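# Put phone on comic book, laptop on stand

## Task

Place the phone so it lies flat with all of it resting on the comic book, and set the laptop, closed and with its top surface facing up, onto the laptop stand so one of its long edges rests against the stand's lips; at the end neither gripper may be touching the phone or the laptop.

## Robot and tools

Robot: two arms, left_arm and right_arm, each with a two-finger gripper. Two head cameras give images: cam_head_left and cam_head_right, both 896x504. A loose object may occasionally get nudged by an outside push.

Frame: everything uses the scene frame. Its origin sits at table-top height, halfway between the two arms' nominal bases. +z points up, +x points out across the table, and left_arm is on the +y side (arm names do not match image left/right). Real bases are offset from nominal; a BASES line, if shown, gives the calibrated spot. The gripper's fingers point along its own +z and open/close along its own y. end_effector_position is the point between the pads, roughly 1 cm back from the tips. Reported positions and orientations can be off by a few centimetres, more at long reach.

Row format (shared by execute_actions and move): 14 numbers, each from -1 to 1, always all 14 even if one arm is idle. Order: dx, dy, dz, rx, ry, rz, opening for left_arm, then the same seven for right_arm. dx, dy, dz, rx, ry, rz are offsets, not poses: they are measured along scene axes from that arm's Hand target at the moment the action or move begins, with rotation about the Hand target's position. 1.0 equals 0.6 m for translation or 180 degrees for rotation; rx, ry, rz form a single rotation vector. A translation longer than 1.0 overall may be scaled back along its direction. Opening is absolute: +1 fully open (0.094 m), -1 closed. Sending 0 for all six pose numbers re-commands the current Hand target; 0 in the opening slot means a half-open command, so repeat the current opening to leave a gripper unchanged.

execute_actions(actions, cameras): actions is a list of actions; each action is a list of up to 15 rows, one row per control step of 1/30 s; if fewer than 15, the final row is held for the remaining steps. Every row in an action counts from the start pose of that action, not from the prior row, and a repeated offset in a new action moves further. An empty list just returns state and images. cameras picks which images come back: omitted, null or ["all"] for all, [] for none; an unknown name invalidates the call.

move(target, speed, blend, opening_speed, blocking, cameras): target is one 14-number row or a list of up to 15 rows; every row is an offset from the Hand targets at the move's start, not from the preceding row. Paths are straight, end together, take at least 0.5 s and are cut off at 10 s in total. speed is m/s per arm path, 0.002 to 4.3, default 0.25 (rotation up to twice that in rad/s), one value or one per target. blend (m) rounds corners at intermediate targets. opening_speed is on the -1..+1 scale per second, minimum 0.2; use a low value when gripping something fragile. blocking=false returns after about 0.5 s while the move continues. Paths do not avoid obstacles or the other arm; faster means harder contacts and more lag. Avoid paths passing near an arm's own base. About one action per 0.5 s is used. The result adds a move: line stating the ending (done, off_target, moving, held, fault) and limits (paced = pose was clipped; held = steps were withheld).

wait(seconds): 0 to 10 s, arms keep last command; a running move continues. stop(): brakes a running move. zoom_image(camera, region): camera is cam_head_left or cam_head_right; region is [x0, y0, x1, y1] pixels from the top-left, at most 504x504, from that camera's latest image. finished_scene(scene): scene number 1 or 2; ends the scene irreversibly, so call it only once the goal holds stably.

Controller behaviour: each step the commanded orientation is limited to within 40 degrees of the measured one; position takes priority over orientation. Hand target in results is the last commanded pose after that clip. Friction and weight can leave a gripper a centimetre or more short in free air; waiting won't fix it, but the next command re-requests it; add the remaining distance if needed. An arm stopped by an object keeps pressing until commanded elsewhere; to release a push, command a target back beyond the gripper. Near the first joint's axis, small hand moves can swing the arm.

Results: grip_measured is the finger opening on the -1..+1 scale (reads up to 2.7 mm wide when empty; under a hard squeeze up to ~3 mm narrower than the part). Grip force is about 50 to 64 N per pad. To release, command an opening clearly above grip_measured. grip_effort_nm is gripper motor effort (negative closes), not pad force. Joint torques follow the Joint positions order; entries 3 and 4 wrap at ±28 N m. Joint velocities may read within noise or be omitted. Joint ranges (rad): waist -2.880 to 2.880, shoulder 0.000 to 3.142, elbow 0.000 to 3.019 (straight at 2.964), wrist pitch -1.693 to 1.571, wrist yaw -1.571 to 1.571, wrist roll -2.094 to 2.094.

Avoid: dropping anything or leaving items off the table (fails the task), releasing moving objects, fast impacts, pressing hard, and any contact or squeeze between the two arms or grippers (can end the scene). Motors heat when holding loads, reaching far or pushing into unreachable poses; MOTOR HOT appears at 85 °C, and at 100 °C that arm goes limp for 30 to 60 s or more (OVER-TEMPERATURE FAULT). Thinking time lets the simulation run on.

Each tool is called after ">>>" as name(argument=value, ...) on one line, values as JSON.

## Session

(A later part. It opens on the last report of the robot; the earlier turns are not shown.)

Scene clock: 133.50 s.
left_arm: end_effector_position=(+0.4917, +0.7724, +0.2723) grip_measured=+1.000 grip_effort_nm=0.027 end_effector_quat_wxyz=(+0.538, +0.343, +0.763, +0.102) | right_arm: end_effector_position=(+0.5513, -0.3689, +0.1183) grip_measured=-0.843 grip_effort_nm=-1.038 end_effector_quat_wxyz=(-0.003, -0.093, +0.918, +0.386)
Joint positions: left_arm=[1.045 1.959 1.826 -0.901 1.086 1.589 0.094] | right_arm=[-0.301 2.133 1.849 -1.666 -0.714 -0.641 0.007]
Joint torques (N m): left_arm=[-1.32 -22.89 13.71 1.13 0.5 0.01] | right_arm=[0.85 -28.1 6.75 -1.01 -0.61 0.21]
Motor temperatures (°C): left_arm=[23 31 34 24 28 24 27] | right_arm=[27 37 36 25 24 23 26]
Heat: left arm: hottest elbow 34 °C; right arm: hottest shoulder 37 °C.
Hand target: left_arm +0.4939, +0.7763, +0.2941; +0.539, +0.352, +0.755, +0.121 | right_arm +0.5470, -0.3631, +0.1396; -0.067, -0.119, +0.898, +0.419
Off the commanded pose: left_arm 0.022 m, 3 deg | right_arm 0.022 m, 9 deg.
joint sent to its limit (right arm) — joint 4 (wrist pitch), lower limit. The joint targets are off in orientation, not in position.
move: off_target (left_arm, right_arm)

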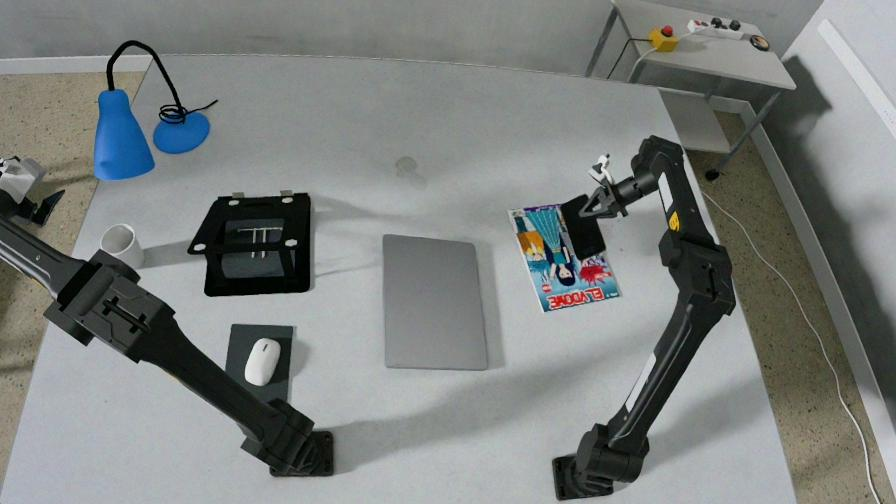

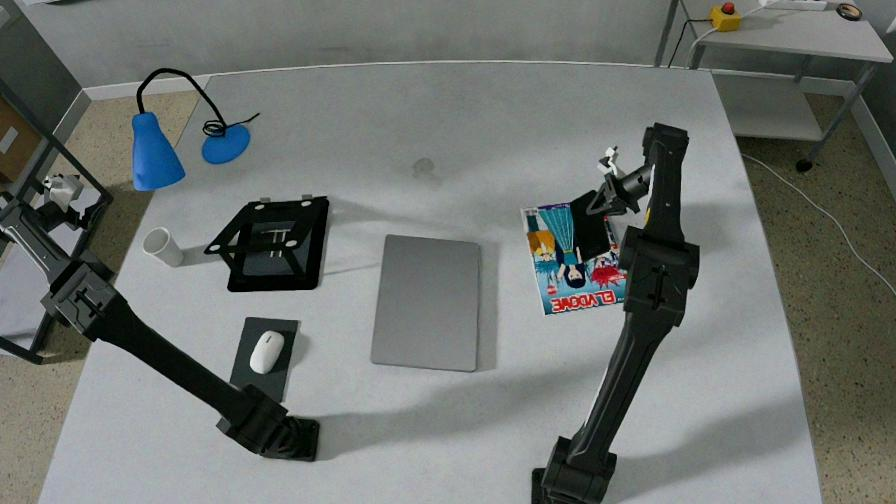

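>>> move(target=[0,0,0,0,0,0,1,-0.01,0.0,-0.09,0,0,0,-1], speed=0.1)

>>> zoom_image(camera="cam_head_left", region=[500, 180, 660, 320])

Scene clock: 142.93 s.
left_arm: end_effector_position=(+0.4917, +0.7724, +0.2723) grip_measured=+1.000 grip_effort_nm=0.022 end_effector_quat_wxyz=(+0.538, +0.343, +0.763, +0.102) | right_arm: end_effector_position=(+0.5465, -0.3684, +0.0943) grip_measured=-0.843 grip_effort_nm=-1.038 end_effector_quat_wxyz=(-0.015, -0.108, +0.913, +0.392)
Joint positions: left_arm=[1.045 1.959 1.826 -0.901 1.086 1.589 0.094] | right_arm=[-0.301 2.169 1.837 -1.666 -0.707 -0.691 0.007]
Joint torques (N m): left_arm=[-1.32 -23.77 13.64 1.1 0.48 -0.04] | right_arm=[0.85 -23.82 6.41 -1.09 -0.45 0.03]
Heat: left arm: hottest elbow 34 °C; right arm: hottest shoulder 38 °C.
Hand target: left_arm +0.4939, +0.7763, +0.2941; +0.539, +0.352, +0.755, +0.121 | right_arm +0.5409, -0.3631, +0.0855; -0.067, -0.119, +0.898, +0.419
Off the commanded pose: left_arm 0.022 m, 3 deg | right_arm 0.012 m, 7 deg.
joint sent to its limit (right arm) — joint 4 (wrist pitch), lower limit. The joint targets are off in orientation, not in position.
move: off_target (left_arm, right_arm)

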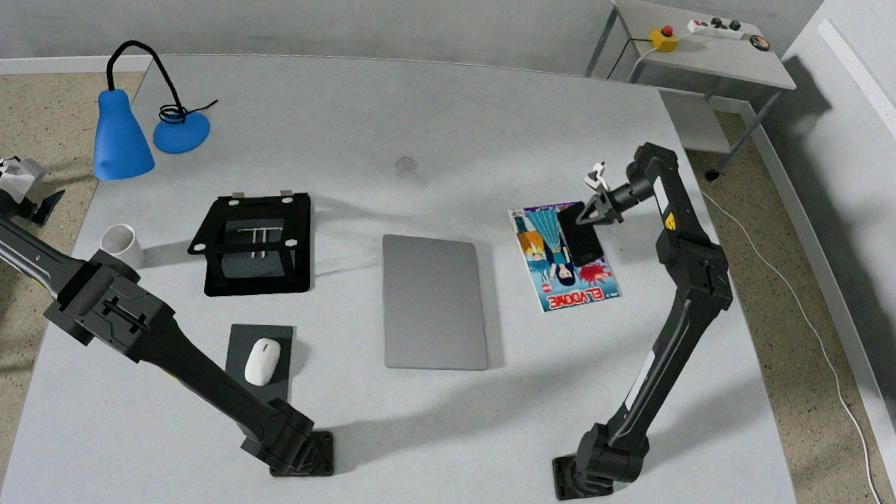

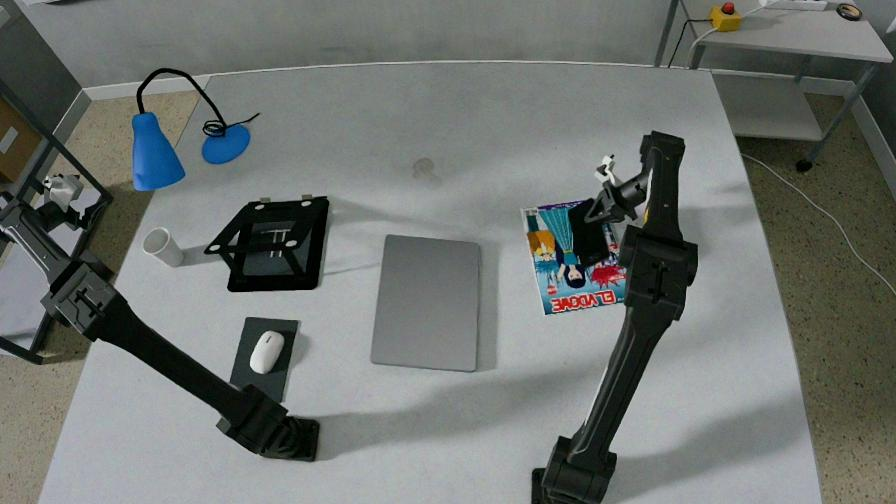

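Scaled by 3.150.

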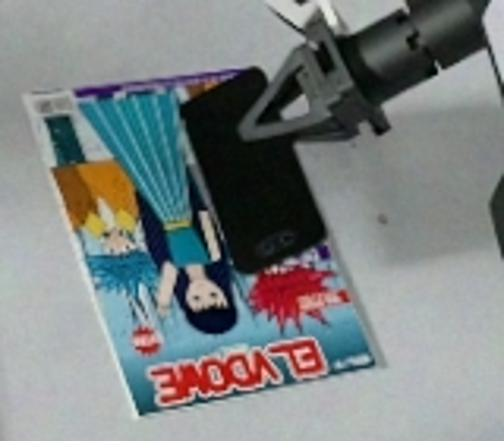

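>>> move(target=[0,0,0,0,0,0,1,-0.035,0.0,-0.055,0,0,0,-1], speed=0.1)

>>> zoom_image(camera="cam_head_left", region=[500, 180, 660, 320])

Scene clock: 146.10 s.
left_arm: end_effector_position=(+0.4917, +0.7724, +0.2723) grip_measured=+1.000 grip_effort_nm=0.027 end_effector_quat_wxyz=(+0.538, +0.343, +0.763, +0.102) | right_arm: end_effector_position=(+0.5254, -0.3637, +0.0596) grip_measured=-0.843 grip_effort_nm=-1.038 end_effector_quat_wxyz=(-0.045, -0.121, +0.905, +0.405)
Joint positions: left_arm=[1.045 1.959 1.826 -0.901 1.086 1.589 0.094] | right_arm=[-0.301 2.203 1.778 -1.666 -0.694 -0.754 0.007]
Joint torques (N m): left_arm=[-1.96 -23.3 13.65 0.9 0.47 -0.02] | right_arm=[0.38 -23.65 6.31 -1.24 -0.39 0.05]
Heat: left arm: hottest elbow 34 °C; right arm: hottest shoulder 38 °C.
Hand target: left_arm +0.4939, +0.7763, +0.2941; +0.539, +0.352, +0.755, +0.121 | right_arm +0.5200, -0.3631, +0.0526; -0.067, -0.119, +0.898, +0.419
Off the commanded pose: left_arm 0.022 m, 3 deg | right_arm 0.009 m, 3 deg.
joint sent to its limit (right arm) — joint 4 (wrist pitch), lower limit. The joint targets still meet the commanded pose.
move: off_target (left_arm, right_arm)

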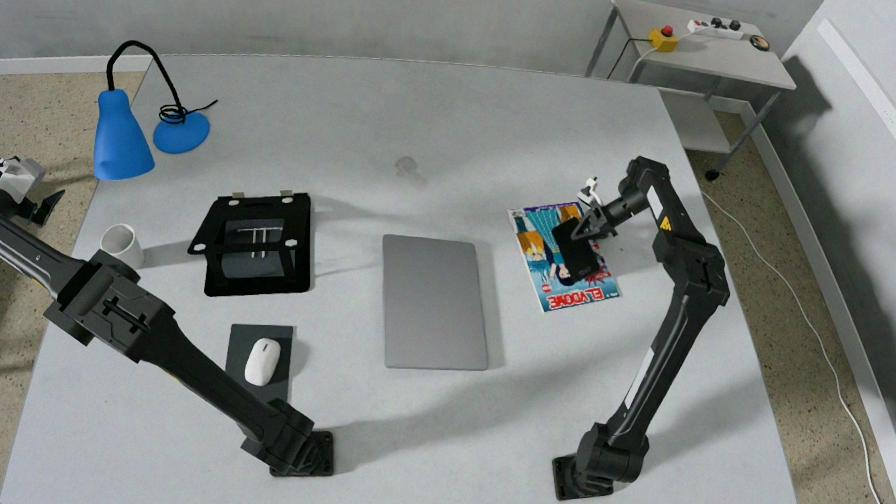

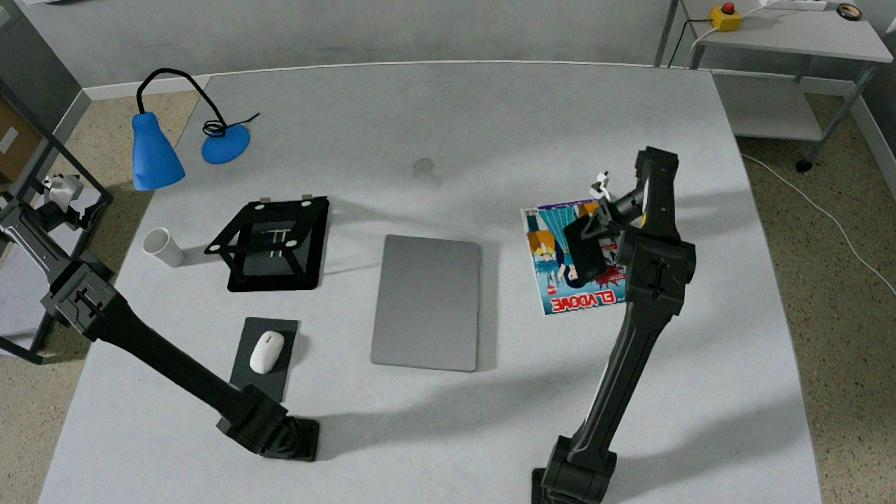

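Scaled by 3.150.

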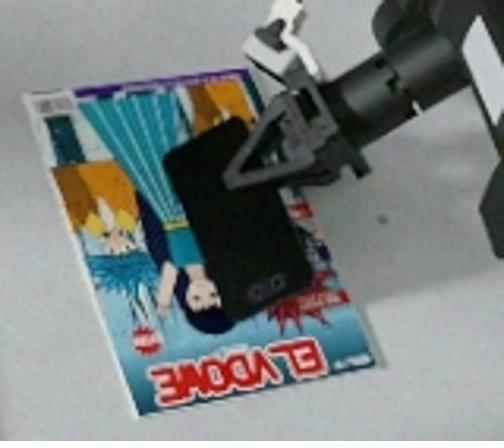

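>>> move(target=[0,0,0,0,0,0,1,0,0.0,-0.03,0,0,0,-1], speed=0.05)

>>> zoom_image(camera="cam_head_left", region=[500, 180, 660, 320])

Scene clock: 150.37 s.
left_arm: end_effector_position=(+0.4917, +0.7724, +0.2723) grip_measured=+1.000 grip_effort_nm=0.022 end_effector_quat_wxyz=(+0.538, +0.343, +0.763, +0.102) | right_arm: end_effector_position=(+0.5229, -0.3627, +0.0448) grip_measured=-0.843 grip_effort_nm=-1.038 end_effector_quat_wxyz=(-0.053, -0.124, +0.901, +0.413)
Joint positions: left_arm=[1.045 1.959 1.826 -0.901 1.086 1.589 0.094] | right_arm=[-0.301 2.232 1.778 -1.668 -0.696 -0.774 0.007]
Joint torques (N m): left_arm=[-1.85 -23.94 13.75 1.18 0.54 -0.04] | right_arm=[0.26 -22.42 6.94 -1.13 -0.34 0.08]
Heat: left arm: hottest elbow 35 °C; right arm: hottest shoulder 39 °C.
Hand target: left_arm +0.4939, +0.7763, +0.2941; +0.539, +0.352, +0.755, +0.121 | right_arm +0.5200, -0.3631, +0.0345; -0.067, -0.119, +0.898, +0.419
Off the commanded pose: left_arm 0.022 m, 3 deg | right_arm 0.011 m, 2 deg.
joint sent to its limit (right arm) — joint 4 (wrist pitch), lower limit. The joint targets still meet the commanded pose.
move: off_target (left_arm, right_arm)

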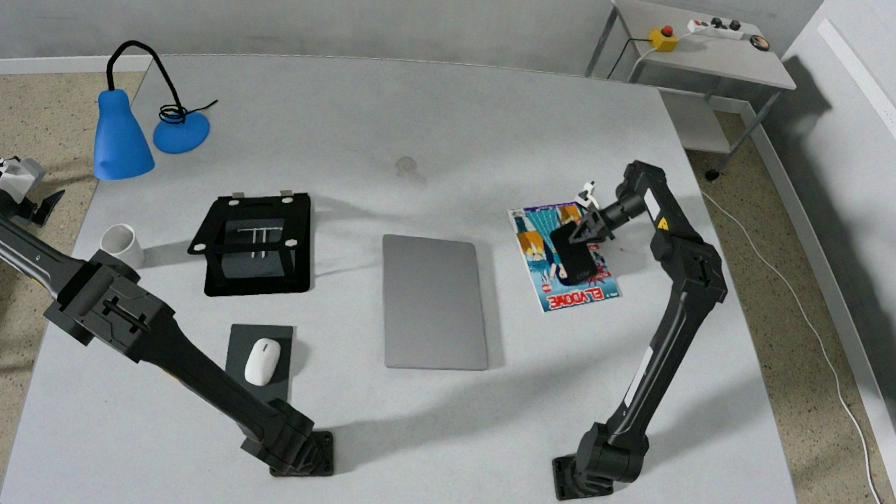

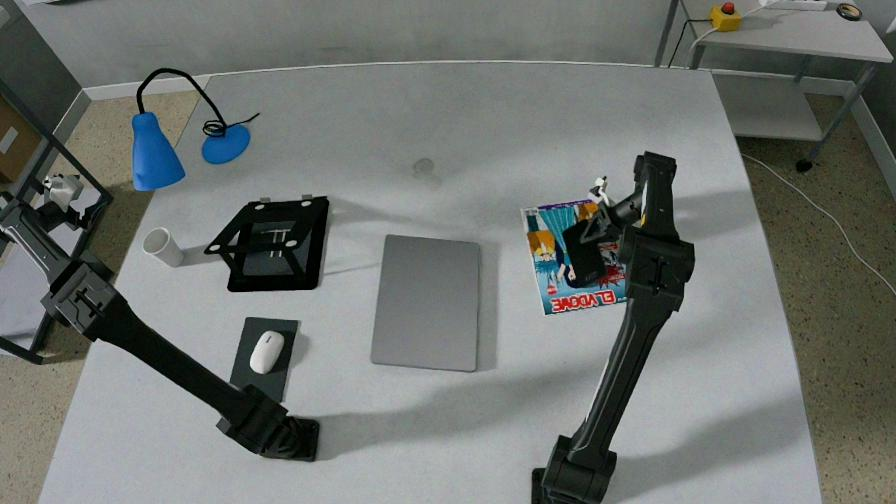

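Scaled by 3.150.

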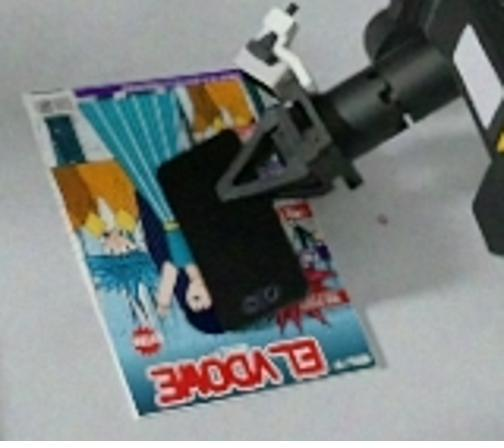

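>>> move(target=[0,0,0,0,0,0,1,0,0.0,-0.025,0.054,0.0135,0,-1], speed=0.05)

>>> zoom_image(camera="cam_head_left", region=[500, 180, 660, 320])

Scene clock: 155.60 s.
left_arm: end_effector_position=(+0.4917, +0.7724, +0.2723) grip_measured=+1.000 grip_effort_nm=0.027 end_effector_quat_wxyz=(+0.538, +0.343, +0.763, +0.102) | right_arm: end_effector_position=(+0.5281, -0.3607, +0.0429) grip_measured=-0.843 grip_effort_nm=-1.033 end_effector_quat_wxyz=(-0.026, -0.105, +0.881, +0.461)
Joint positions: left_arm=[1.045 1.959 1.826 -0.901 1.086 1.589 0.094] | right_arm=[-0.32 2.258 1.775 -1.68 -0.808 -0.81 0.007]
Joint torques (N m): left_arm=[-1.2 -23.24 13.59 0.96 0.53 -0.1] | right_arm=[-0.15 -21.83 5.46 -0.8 -0.41 -0.08]
Heat: left arm: hottest elbow 35 °C; right arm: hottest shoulder 39 °C.
Hand target: left_arm +0.4939, +0.7763, +0.2941; +0.539, +0.352, +0.755, +0.121 | right_arm +0.5200, -0.3631, +0.0195; -0.076, -0.115, +0.858, +0.496
Off the commanded pose: left_arm 0.022 m, 3 deg | right_arm 0.025 m, 8 deg.
joint sent to its limit (right arm) — joint 4 (wrist pitch), lower limit. The joint targets are off in orientation, not in position.
move: off_target (left_arm, right_arm)

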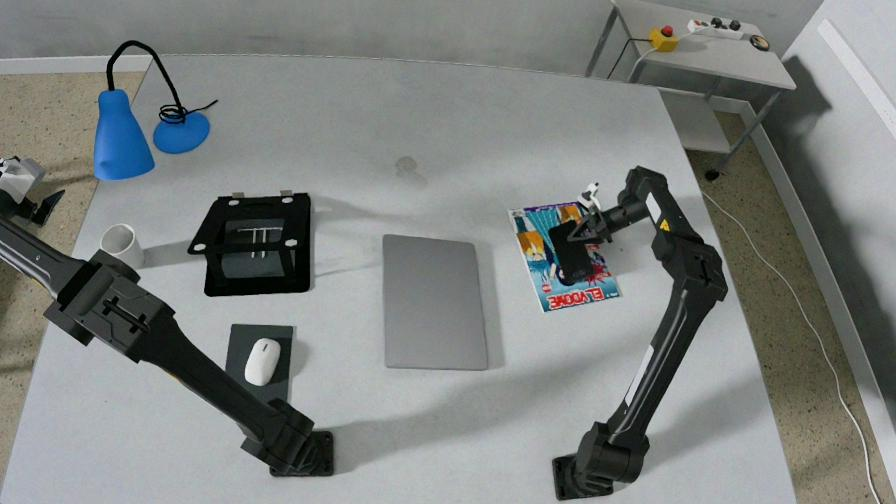

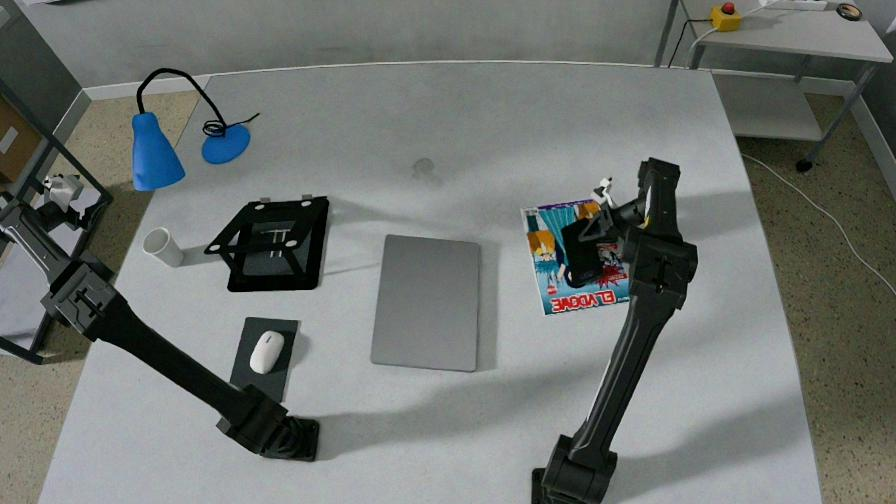

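Scaled by 3.150.

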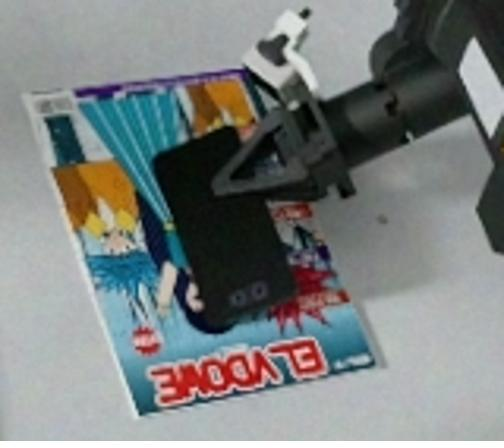

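>>> move(target=[0,0,0,0,0,0,1,0.005,0.004,0.02,0,0,0,-0.5], opening_speed=0.25, speed=0.05)

>>> zoom_image(camera="cam_head_left", region=[500, 180, 660, 320])

Scene clock: 161.20 s.
left_arm: end_effector_position=(+0.4917, +0.7724, +0.2723) grip_measured=+1.000 grip_effort_nm=0.022 end_effector_quat_wxyz=(+0.538, +0.343, +0.763, +0.102) | right_arm: end_effector_position=(+0.5281, -0.3604, +0.0430) grip_measured=-0.502 grip_effort_nm=0.061 end_effector_quat_wxyz=(-0.026, -0.104, +0.880, +0.462)
Joint positions: left_arm=[1.045 1.959 1.826 -0.901 1.086 1.589 0.094] | right_arm=[-0.32 2.258 1.775 -1.68 -0.81 -0.811 0.023]
Joint torques (N m): left_arm=[-1.67 -23.82 13.85 1.13 0.53 -0.02] | right_arm=[0.15 -23.24 5.6 -0.83 -0.49 0.05]
Heat: left arm: hottest elbow 35 °C; right arm: hottest shoulder 38 °C.
Hand target: left_arm +0.4939, +0.7763, +0.2941; +0.539, +0.352, +0.755, +0.121 | right_arm +0.5228, -0.3607, +0.0314; -0.076, -0.115, +0.858, +0.496
Off the commanded pose: left_arm 0.022 m, 3 deg | right_arm 0.013 m, 8 deg.
joint sent to its limit (right arm) — joint 4 (wrist pitch), lower limit. The joint targets are off in orientation, not in position.
move: off_target (left_arm, right_arm)

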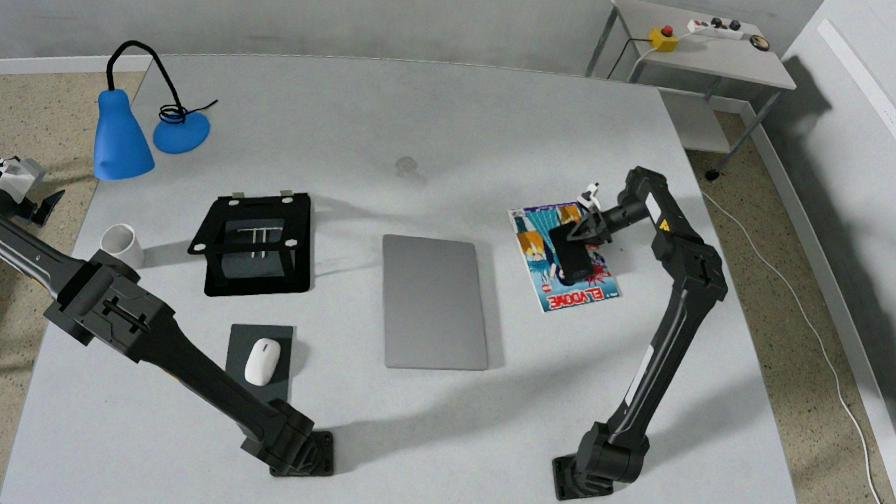

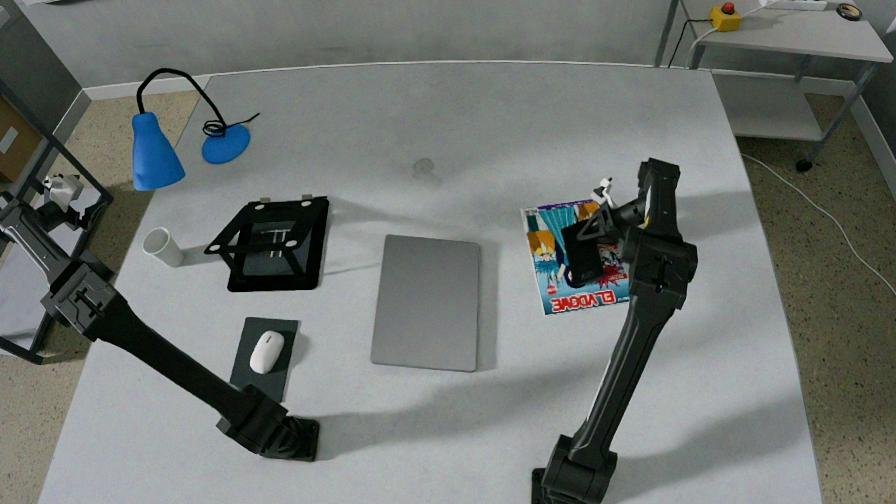

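Scaled by 3.150.

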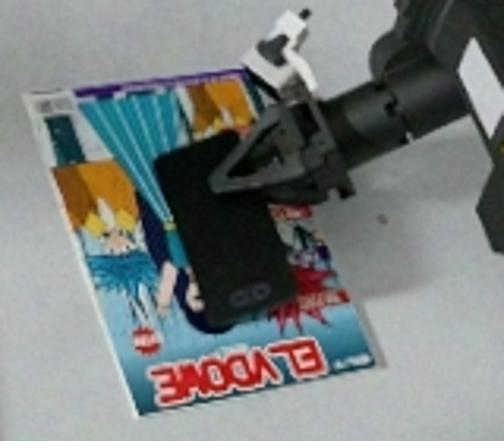

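>>> move(target=[0,0,0,0,0,0,1,0.0,0.0,0.0,0,0,0,0.05], opening_speed=0.25, speed=0.05, cameras=[])

>>> zoom_image(camera="cam_head_left", region=[500, 180, 660, 320])

Scene clock: 169.60 s.
left_arm: end_effector_position=(+0.4917, +0.7724, +0.2723) grip_measured=+1.000 grip_effort_nm=0.022 end_effector_quat_wxyz=(+0.538, +0.343, +0.763, +0.102) | right_arm: end_effector_position=(+0.5281, -0.3604, +0.0430) grip_measured=+0.048 grip_effort_nm=0.056 end_effector_quat_wxyz=(-0.026, -0.104, +0.880, +0.462)
Joint positions: left_arm=[1.045 1.959 1.826 -0.901 1.086 1.589 0.094] | right_arm=[-0.32 2.258 1.775 -1.68 -0.81 -0.811 0.049]
Joint torques (N m): left_arm=[-1.03 -23.24 13.65 1.07 0.55 -0.07] | right_arm=[0.09 -23.24 5.56 -0.81 -0.49 0.06]
Heat: left arm: hottest elbow 35 °C; right arm: hottest shoulder 38 °C.
Hand target: left_arm +0.4939, +0.7763, +0.2941; +0.539, +0.352, +0.755, +0.121 | right_arm +0.5228, -0.3607, +0.0314; -0.076, -0.115, +0.858, +0.496
Off the commanded pose: left_arm 0.022 m, 3 deg | right_arm 0.013 m, 8 deg.
joint sent to its limit (right arm) — joint 4 (wrist pitch), lower limit. The joint targets are off in orientation, not in position.
move: off_target (left_arm, right_arm)

Scaled by 3.150.

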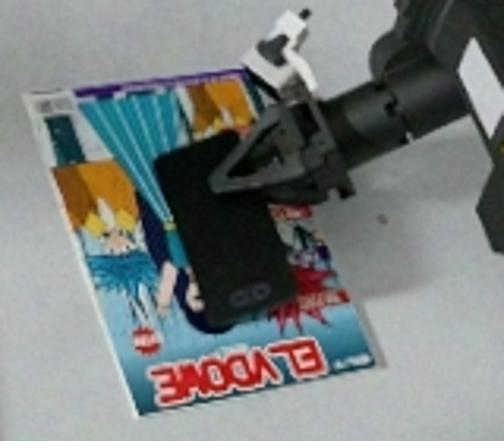

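>>> move(target=[0,0,0,0,0,0,1,0.03,-0.12,0.014,0.0,0,0,0.05], speed=0.08)

>>> zoom_image(camera="cam_head_left", region=[500, 180, 660, 320])

Scene clock: 173.83 s.
left_arm: end_effector_position=(+0.4917, +0.7724, +0.2723) grip_measured=+1.000 grip_effort_nm=0.022 end_effector_quat_wxyz=(+0.538, +0.343, +0.763, +0.102) | right_arm: end_effector_position=(+0.5284, -0.4218, +0.0454) grip_measured=+0.049 grip_effort_nm=0.056 end_effector_quat_wxyz=(-0.002, -0.076, +0.894, +0.442)
Joint positions: left_arm=[1.045 1.959 1.826 -0.901 1.086 1.589 0.094] | right_arm=[-0.416 2.264 1.815 -1.68 -0.77 -0.811 0.049]
Joint torques (N m): left_arm=[-1.44 -23.77 13.76 1.16 0.56 -0.06] | right_arm=[-0.15 -21.77 10.39 -0.79 -0.29 0.06]
Heat: left arm: hottest elbow 35 °C; right arm: hottest shoulder 38 °C.
Hand target: left_arm +0.4939, +0.7763, +0.2941; +0.539, +0.352, +0.755, +0.121 | right_arm +0.5410, -0.4327, +0.0399; -0.076, -0.115, +0.858, +0.496
Off the commanded pose: left_arm 0.022 m, 3 deg | right_arm 0.017 m, 12 deg.
joint sent to its limit (right arm) — joint 4 (wrist pitch), lower limit. The joint targets are off in orientation, not in position.
move: off_target (left_arm, right_arm)

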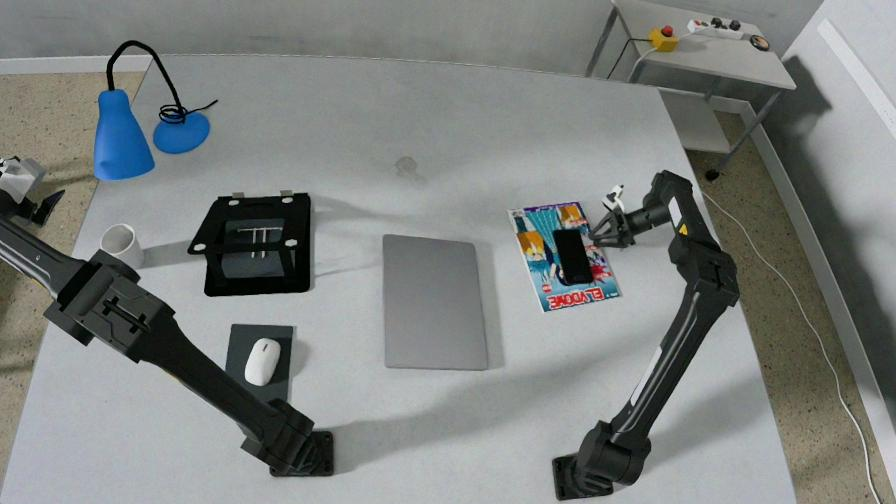

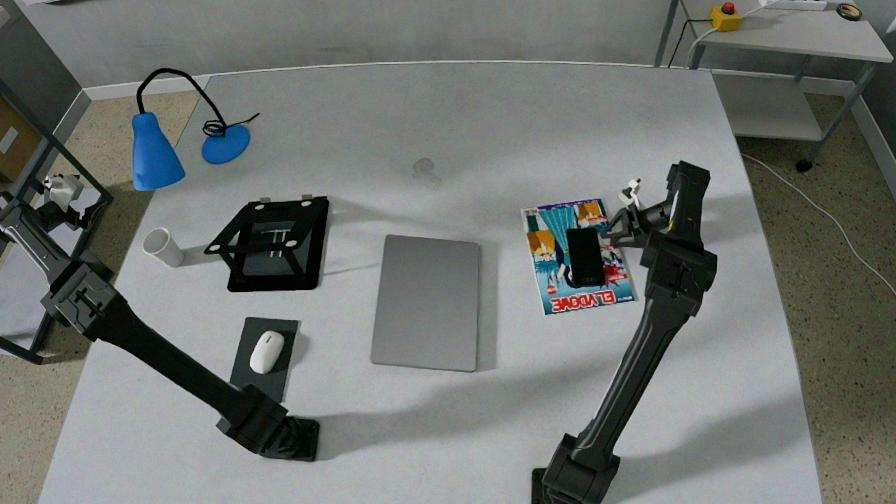

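Scaled by 3.150.

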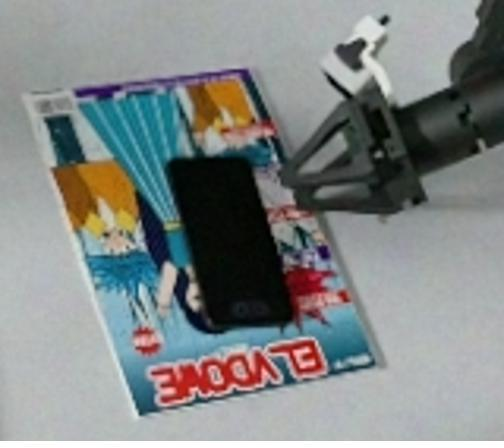

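>>> move(target=[[0.01,-0.13,0.03,-0.2,0.126,0.333,1,0,-0.06,0.07,-0.16,-0.04,0,0.05],[0.01,-0.26,-0.05,-0.397,0.2515,0.667,1,-0.15,0,0.25,-0.324,-0.08,0,0.05]], speed=0.25, blend=0.03)

>>> zoom_image(camera="cam_head_left", region=[70, 130, 350, 320])

>>> zoom_image(camera="cam_head_right", region=[70, 130, 350, 320])

Scene clock: 209.63 s.
left_arm: end_effector_position=(+0.4826, +0.6177, +0.2430) grip_measured=+1.000 grip_effort_nm=0.012 end_effector_quat_wxyz=(+0.017, +0.709, -0.705, -0.003) | right_arm: end_effector_position=(+0.4529, -0.4386, +0.1889) grip_measured=+0.049 grip_effort_nm=0.061 end_effector_quat_wxyz=(-0.023, -0.120, +0.992, +0.001)
Joint positions: left_arm=[0.664 1.917 1.983 -1.67 -0.003 -0.883 0.094] | right_arm=[-0.262 1.686 1.517 -1.445 0.014 -0.498 0.049]
Joint torques (N m): left_arm=[-2.67 -19.78 16.9 -0.31 0.01 -0.08] | right_arm=[1.2 -19.19 7.05 0.38 0.08 0.21]
Heat: left arm: hottest elbow 36 °C; right arm: hottest shoulder 40 °C.
Hand target: left_arm +0.5000, +0.6202, +0.2640; +0.000, +0.707, -0.707, -0.001 | right_arm +0.4510, -0.4327, +0.1900; -0.019, -0.122, +0.992, -0.002
Off the commanded pose: left_arm 0.027 m, 2 deg | right_arm 0.006 m, 1 deg.
joint sent to its limit (left arm) — joint 4 (wrist pitch), lower limit. The joint targets still meet the commanded pose.
move: off_target (left_arm)

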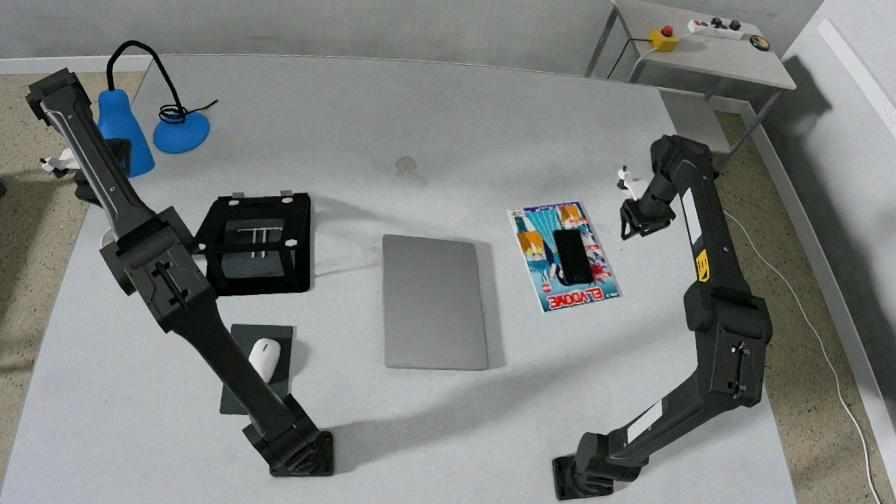

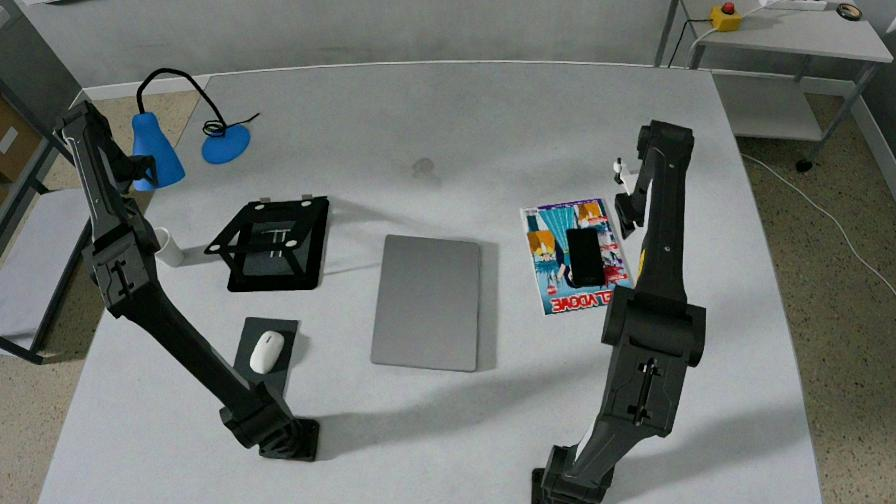

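Scaled by 1.800.

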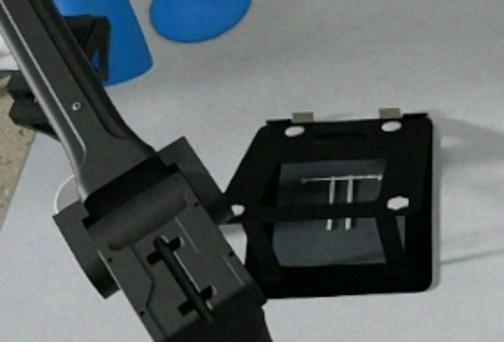

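Scaled by 1.800.

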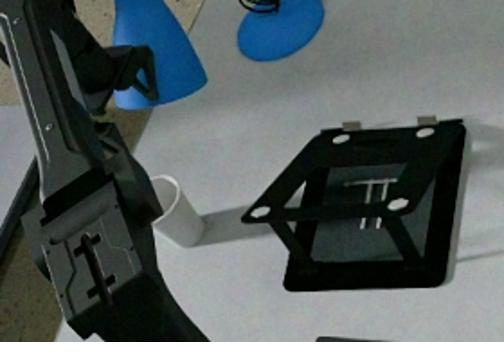

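>>> move(target=[[0,0.12,0,0,0,0,-0.3,0,0,0,0,0,0,0.05],[0,0.12,-0.24,0,0,0,-0.3,0,0,0,0,0,0,0.05]], speed=0.2)

>>> zoom_image(camera="cam_head_left", region=[70, 130, 350, 320])

>>> zoom_image(camera="cam_head_right", region=[70, 130, 350, 320])

Scene clock: 218.87 s.
left_arm: end_effector_position=(+0.4868, +0.7088, +0.1501) grip_measured=-0.299 grip_effort_nm=-0.027 end_effector_quat_wxyz=(-0.018, +0.717, -0.697, -0.003) | right_arm: end_effector_position=(+0.4529, -0.4386, +0.1889) grip_measured=+0.049 grip_effort_nm=0.056 end_effector_quat_wxyz=(-0.023, -0.120, +0.992, +0.001)
Joint positions: left_arm=[0.767 2.07 1.979 -1.444 -0.006 -0.804 0.033] | right_arm=[-0.262 1.686 1.517 -1.445 0.014 -0.497 0.049]
Joint torques (N m): left_arm=[-4.48 -20.95 7.51 1.06 0.13 0.04] | right_arm=[1.26 -19.6 6.98 0.42 0.09 0.22]
Heat: left arm: hottest elbow 36 °C; right arm: hottest shoulder 39 °C.
Hand target: left_arm +0.5000, +0.6921, +0.1200; +0.000, +0.707, -0.707, -0.001 | right_arm +0.4510, -0.4327, +0.1900; -0.019, -0.122, +0.992, -0.001
Off the commanded pose: left_arm 0.037 m, 3 deg | right_arm 0.006 m, 1 deg.
move: off_target (left_arm)

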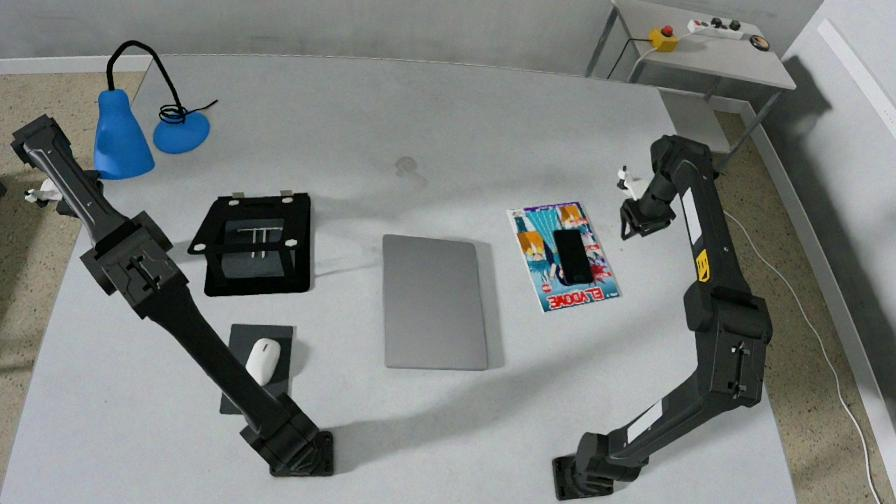

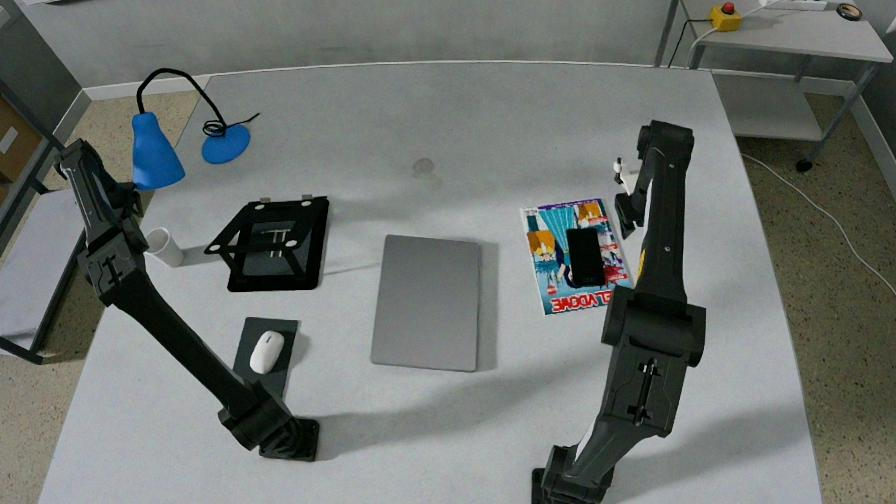

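Scaled by 1.800.

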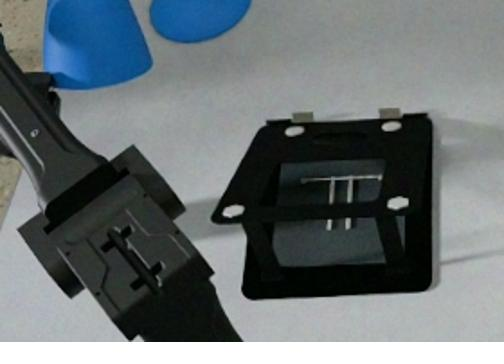

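Scaled by 1.800.

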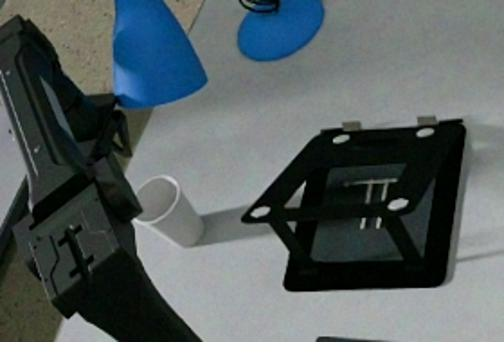

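>>> move(target=[[0.02,-0.1,0,0,0,0,0.3,0,0,0,0,0,0,0.05],[0.02,-0.1,-0.16,0,0,0,0.3,0,0,0,0,0,0,0.05]], speed=0.15)

>>> zoom_image(camera="cam_head_left", region=[70, 130, 350, 320])

>>> zoom_image(camera="cam_head_right", region=[70, 130, 350, 320])

Scene clock: 227.10 s.
left_arm: end_effector_position=(+0.5066, +0.6635, +0.0898) grip_measured=+0.298 grip_effort_nm=0.125 end_effector_quat_wxyz=(-0.057, +0.716, -0.695, +0.003) | right_arm: end_effector_position=(+0.4529, -0.4386, +0.1889) grip_measured=+0.049 grip_effort_nm=0.056 end_effector_quat_wxyz=(-0.023, -0.120, +0.992, +0.001)
Joint positions: left_arm=[0.695 2.003 1.706 -1.16 -0.003 -0.877 0.061] | right_arm=[-0.262 1.686 1.517 -1.445 0.014 -0.497 0.049]
Joint torques (N m): left_arm=[-5.71 -16.5 6.12 0.69 -0.13 -0.09] | right_arm=[1.26 -19.66 6.97 0.4 0.08 0.22]
Heat: left arm: hottest elbow 36 °C; right arm: hottest shoulder 38 °C.
Hand target: left_arm +0.5119, +0.6323, +0.0239; +0.000, +0.707, -0.707, -0.001 | right_arm +0.4510, -0.4327, +0.1900; -0.019, -0.122, +0.992, -0.001
Off the commanded pose: left_arm 0.073 m, 7 deg | right_arm 0.006 m, 1 deg.
move: off_target (left_arm)

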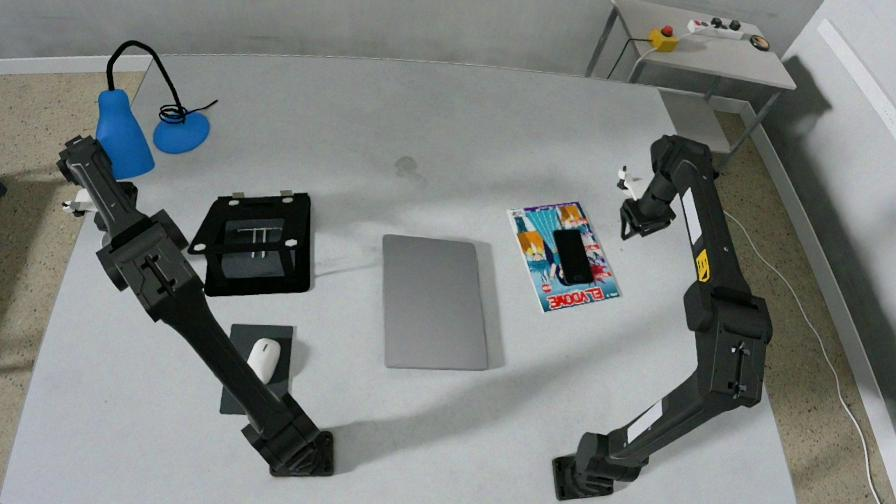

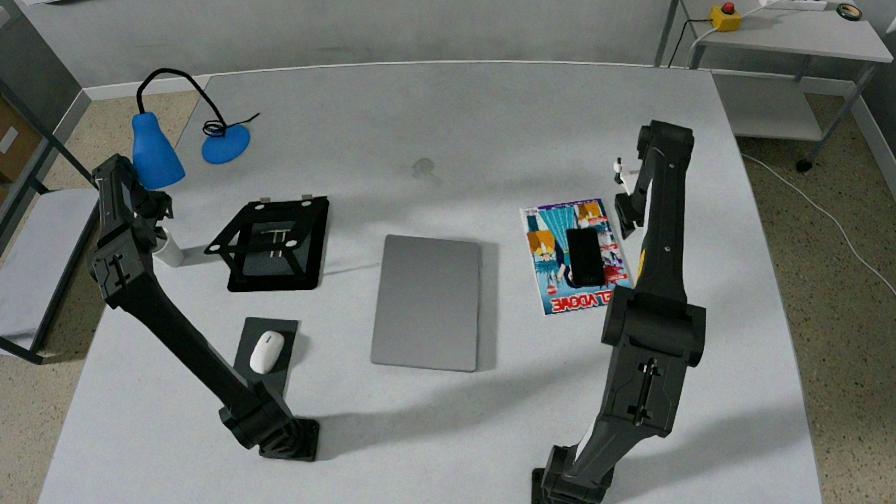

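Scaled by 1.800.

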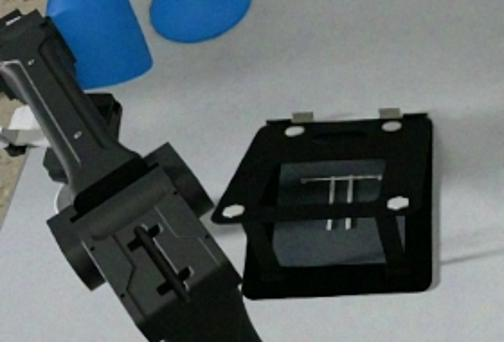

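Scaled by 1.800.

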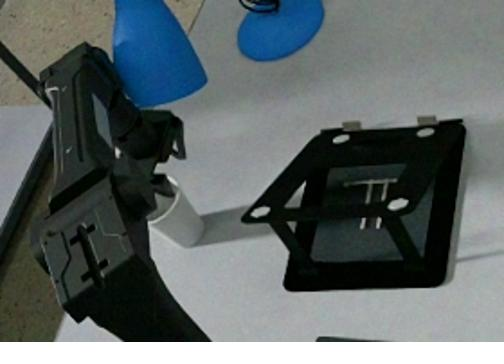

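>>> move(target=[[0,0.05,0.12,0,0,0,0.3,0,0,0,0,0,0,0.05],[0,0.05,0.25,0,0,0,0.3,0,0,0,0,0,0,0.05]], speed=0.1)

>>> zoom_image(camera="cam_head_right", region=[70, 130, 350, 320])

Scene clock: 233.03 s.
left_arm: end_effector_position=(+0.4874, +0.6506, +0.1306) grip_measured=+0.298 grip_effort_nm=0.129 end_effector_quat_wxyz=(+0.046, +0.712, -0.700, -0.006) | right_arm: end_effector_position=(+0.4529, -0.4386, +0.1889) grip_measured=+0.049 grip_effort_nm=0.056 end_effector_quat_wxyz=(-0.023, -0.120, +0.992, +0.001)
Joint positions: left_arm=[0.699 2.053 1.898 -1.508 -0.007 -0.86 0.061] | right_arm=[-0.262 1.686 1.517 -1.445 0.014 -0.497 0.049]
Joint torques (N m): left_arm=[-2.43 -24.41 18.82 -0.32 0.11 0.05] | right_arm=[1.14 -19.6 6.95 0.4 0.08 0.22]
Heat: left arm: hottest elbow 36 °C; right arm: hottest shoulder 37 °C.
Hand target: left_arm +0.5120, +0.6621, +0.1741; +0.000, +0.707, -0.708, -0.001 | right_arm +0.4510, -0.4327, +0.1900; -0.019, -0.122, +0.992, -0.001
Off the commanded pose: left_arm 0.051 m, 5 deg | right_arm 0.006 m, 1 deg.
move: off_target (left_arm)

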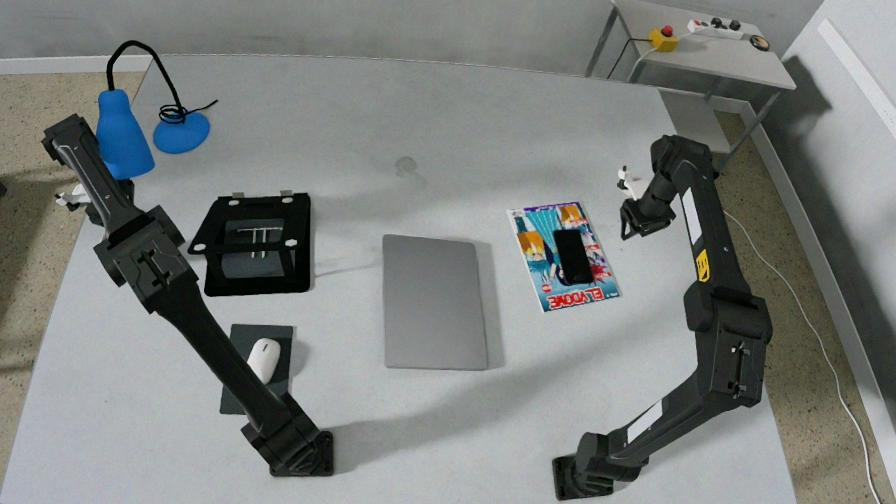

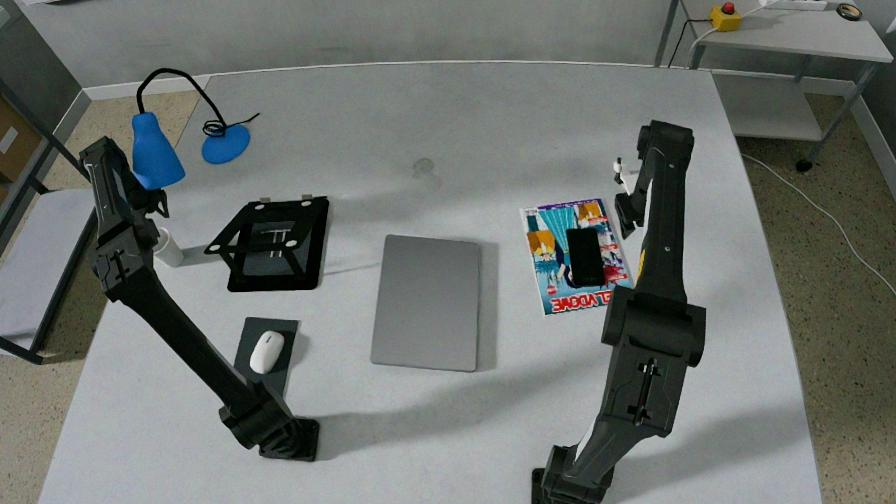

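Scaled by 1.800.

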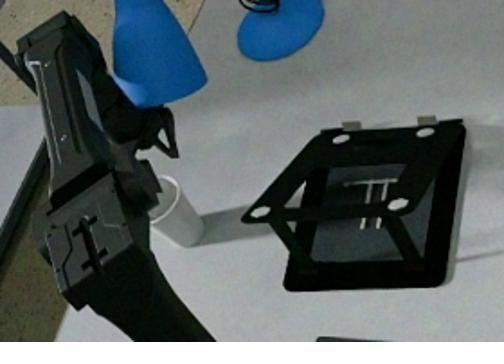

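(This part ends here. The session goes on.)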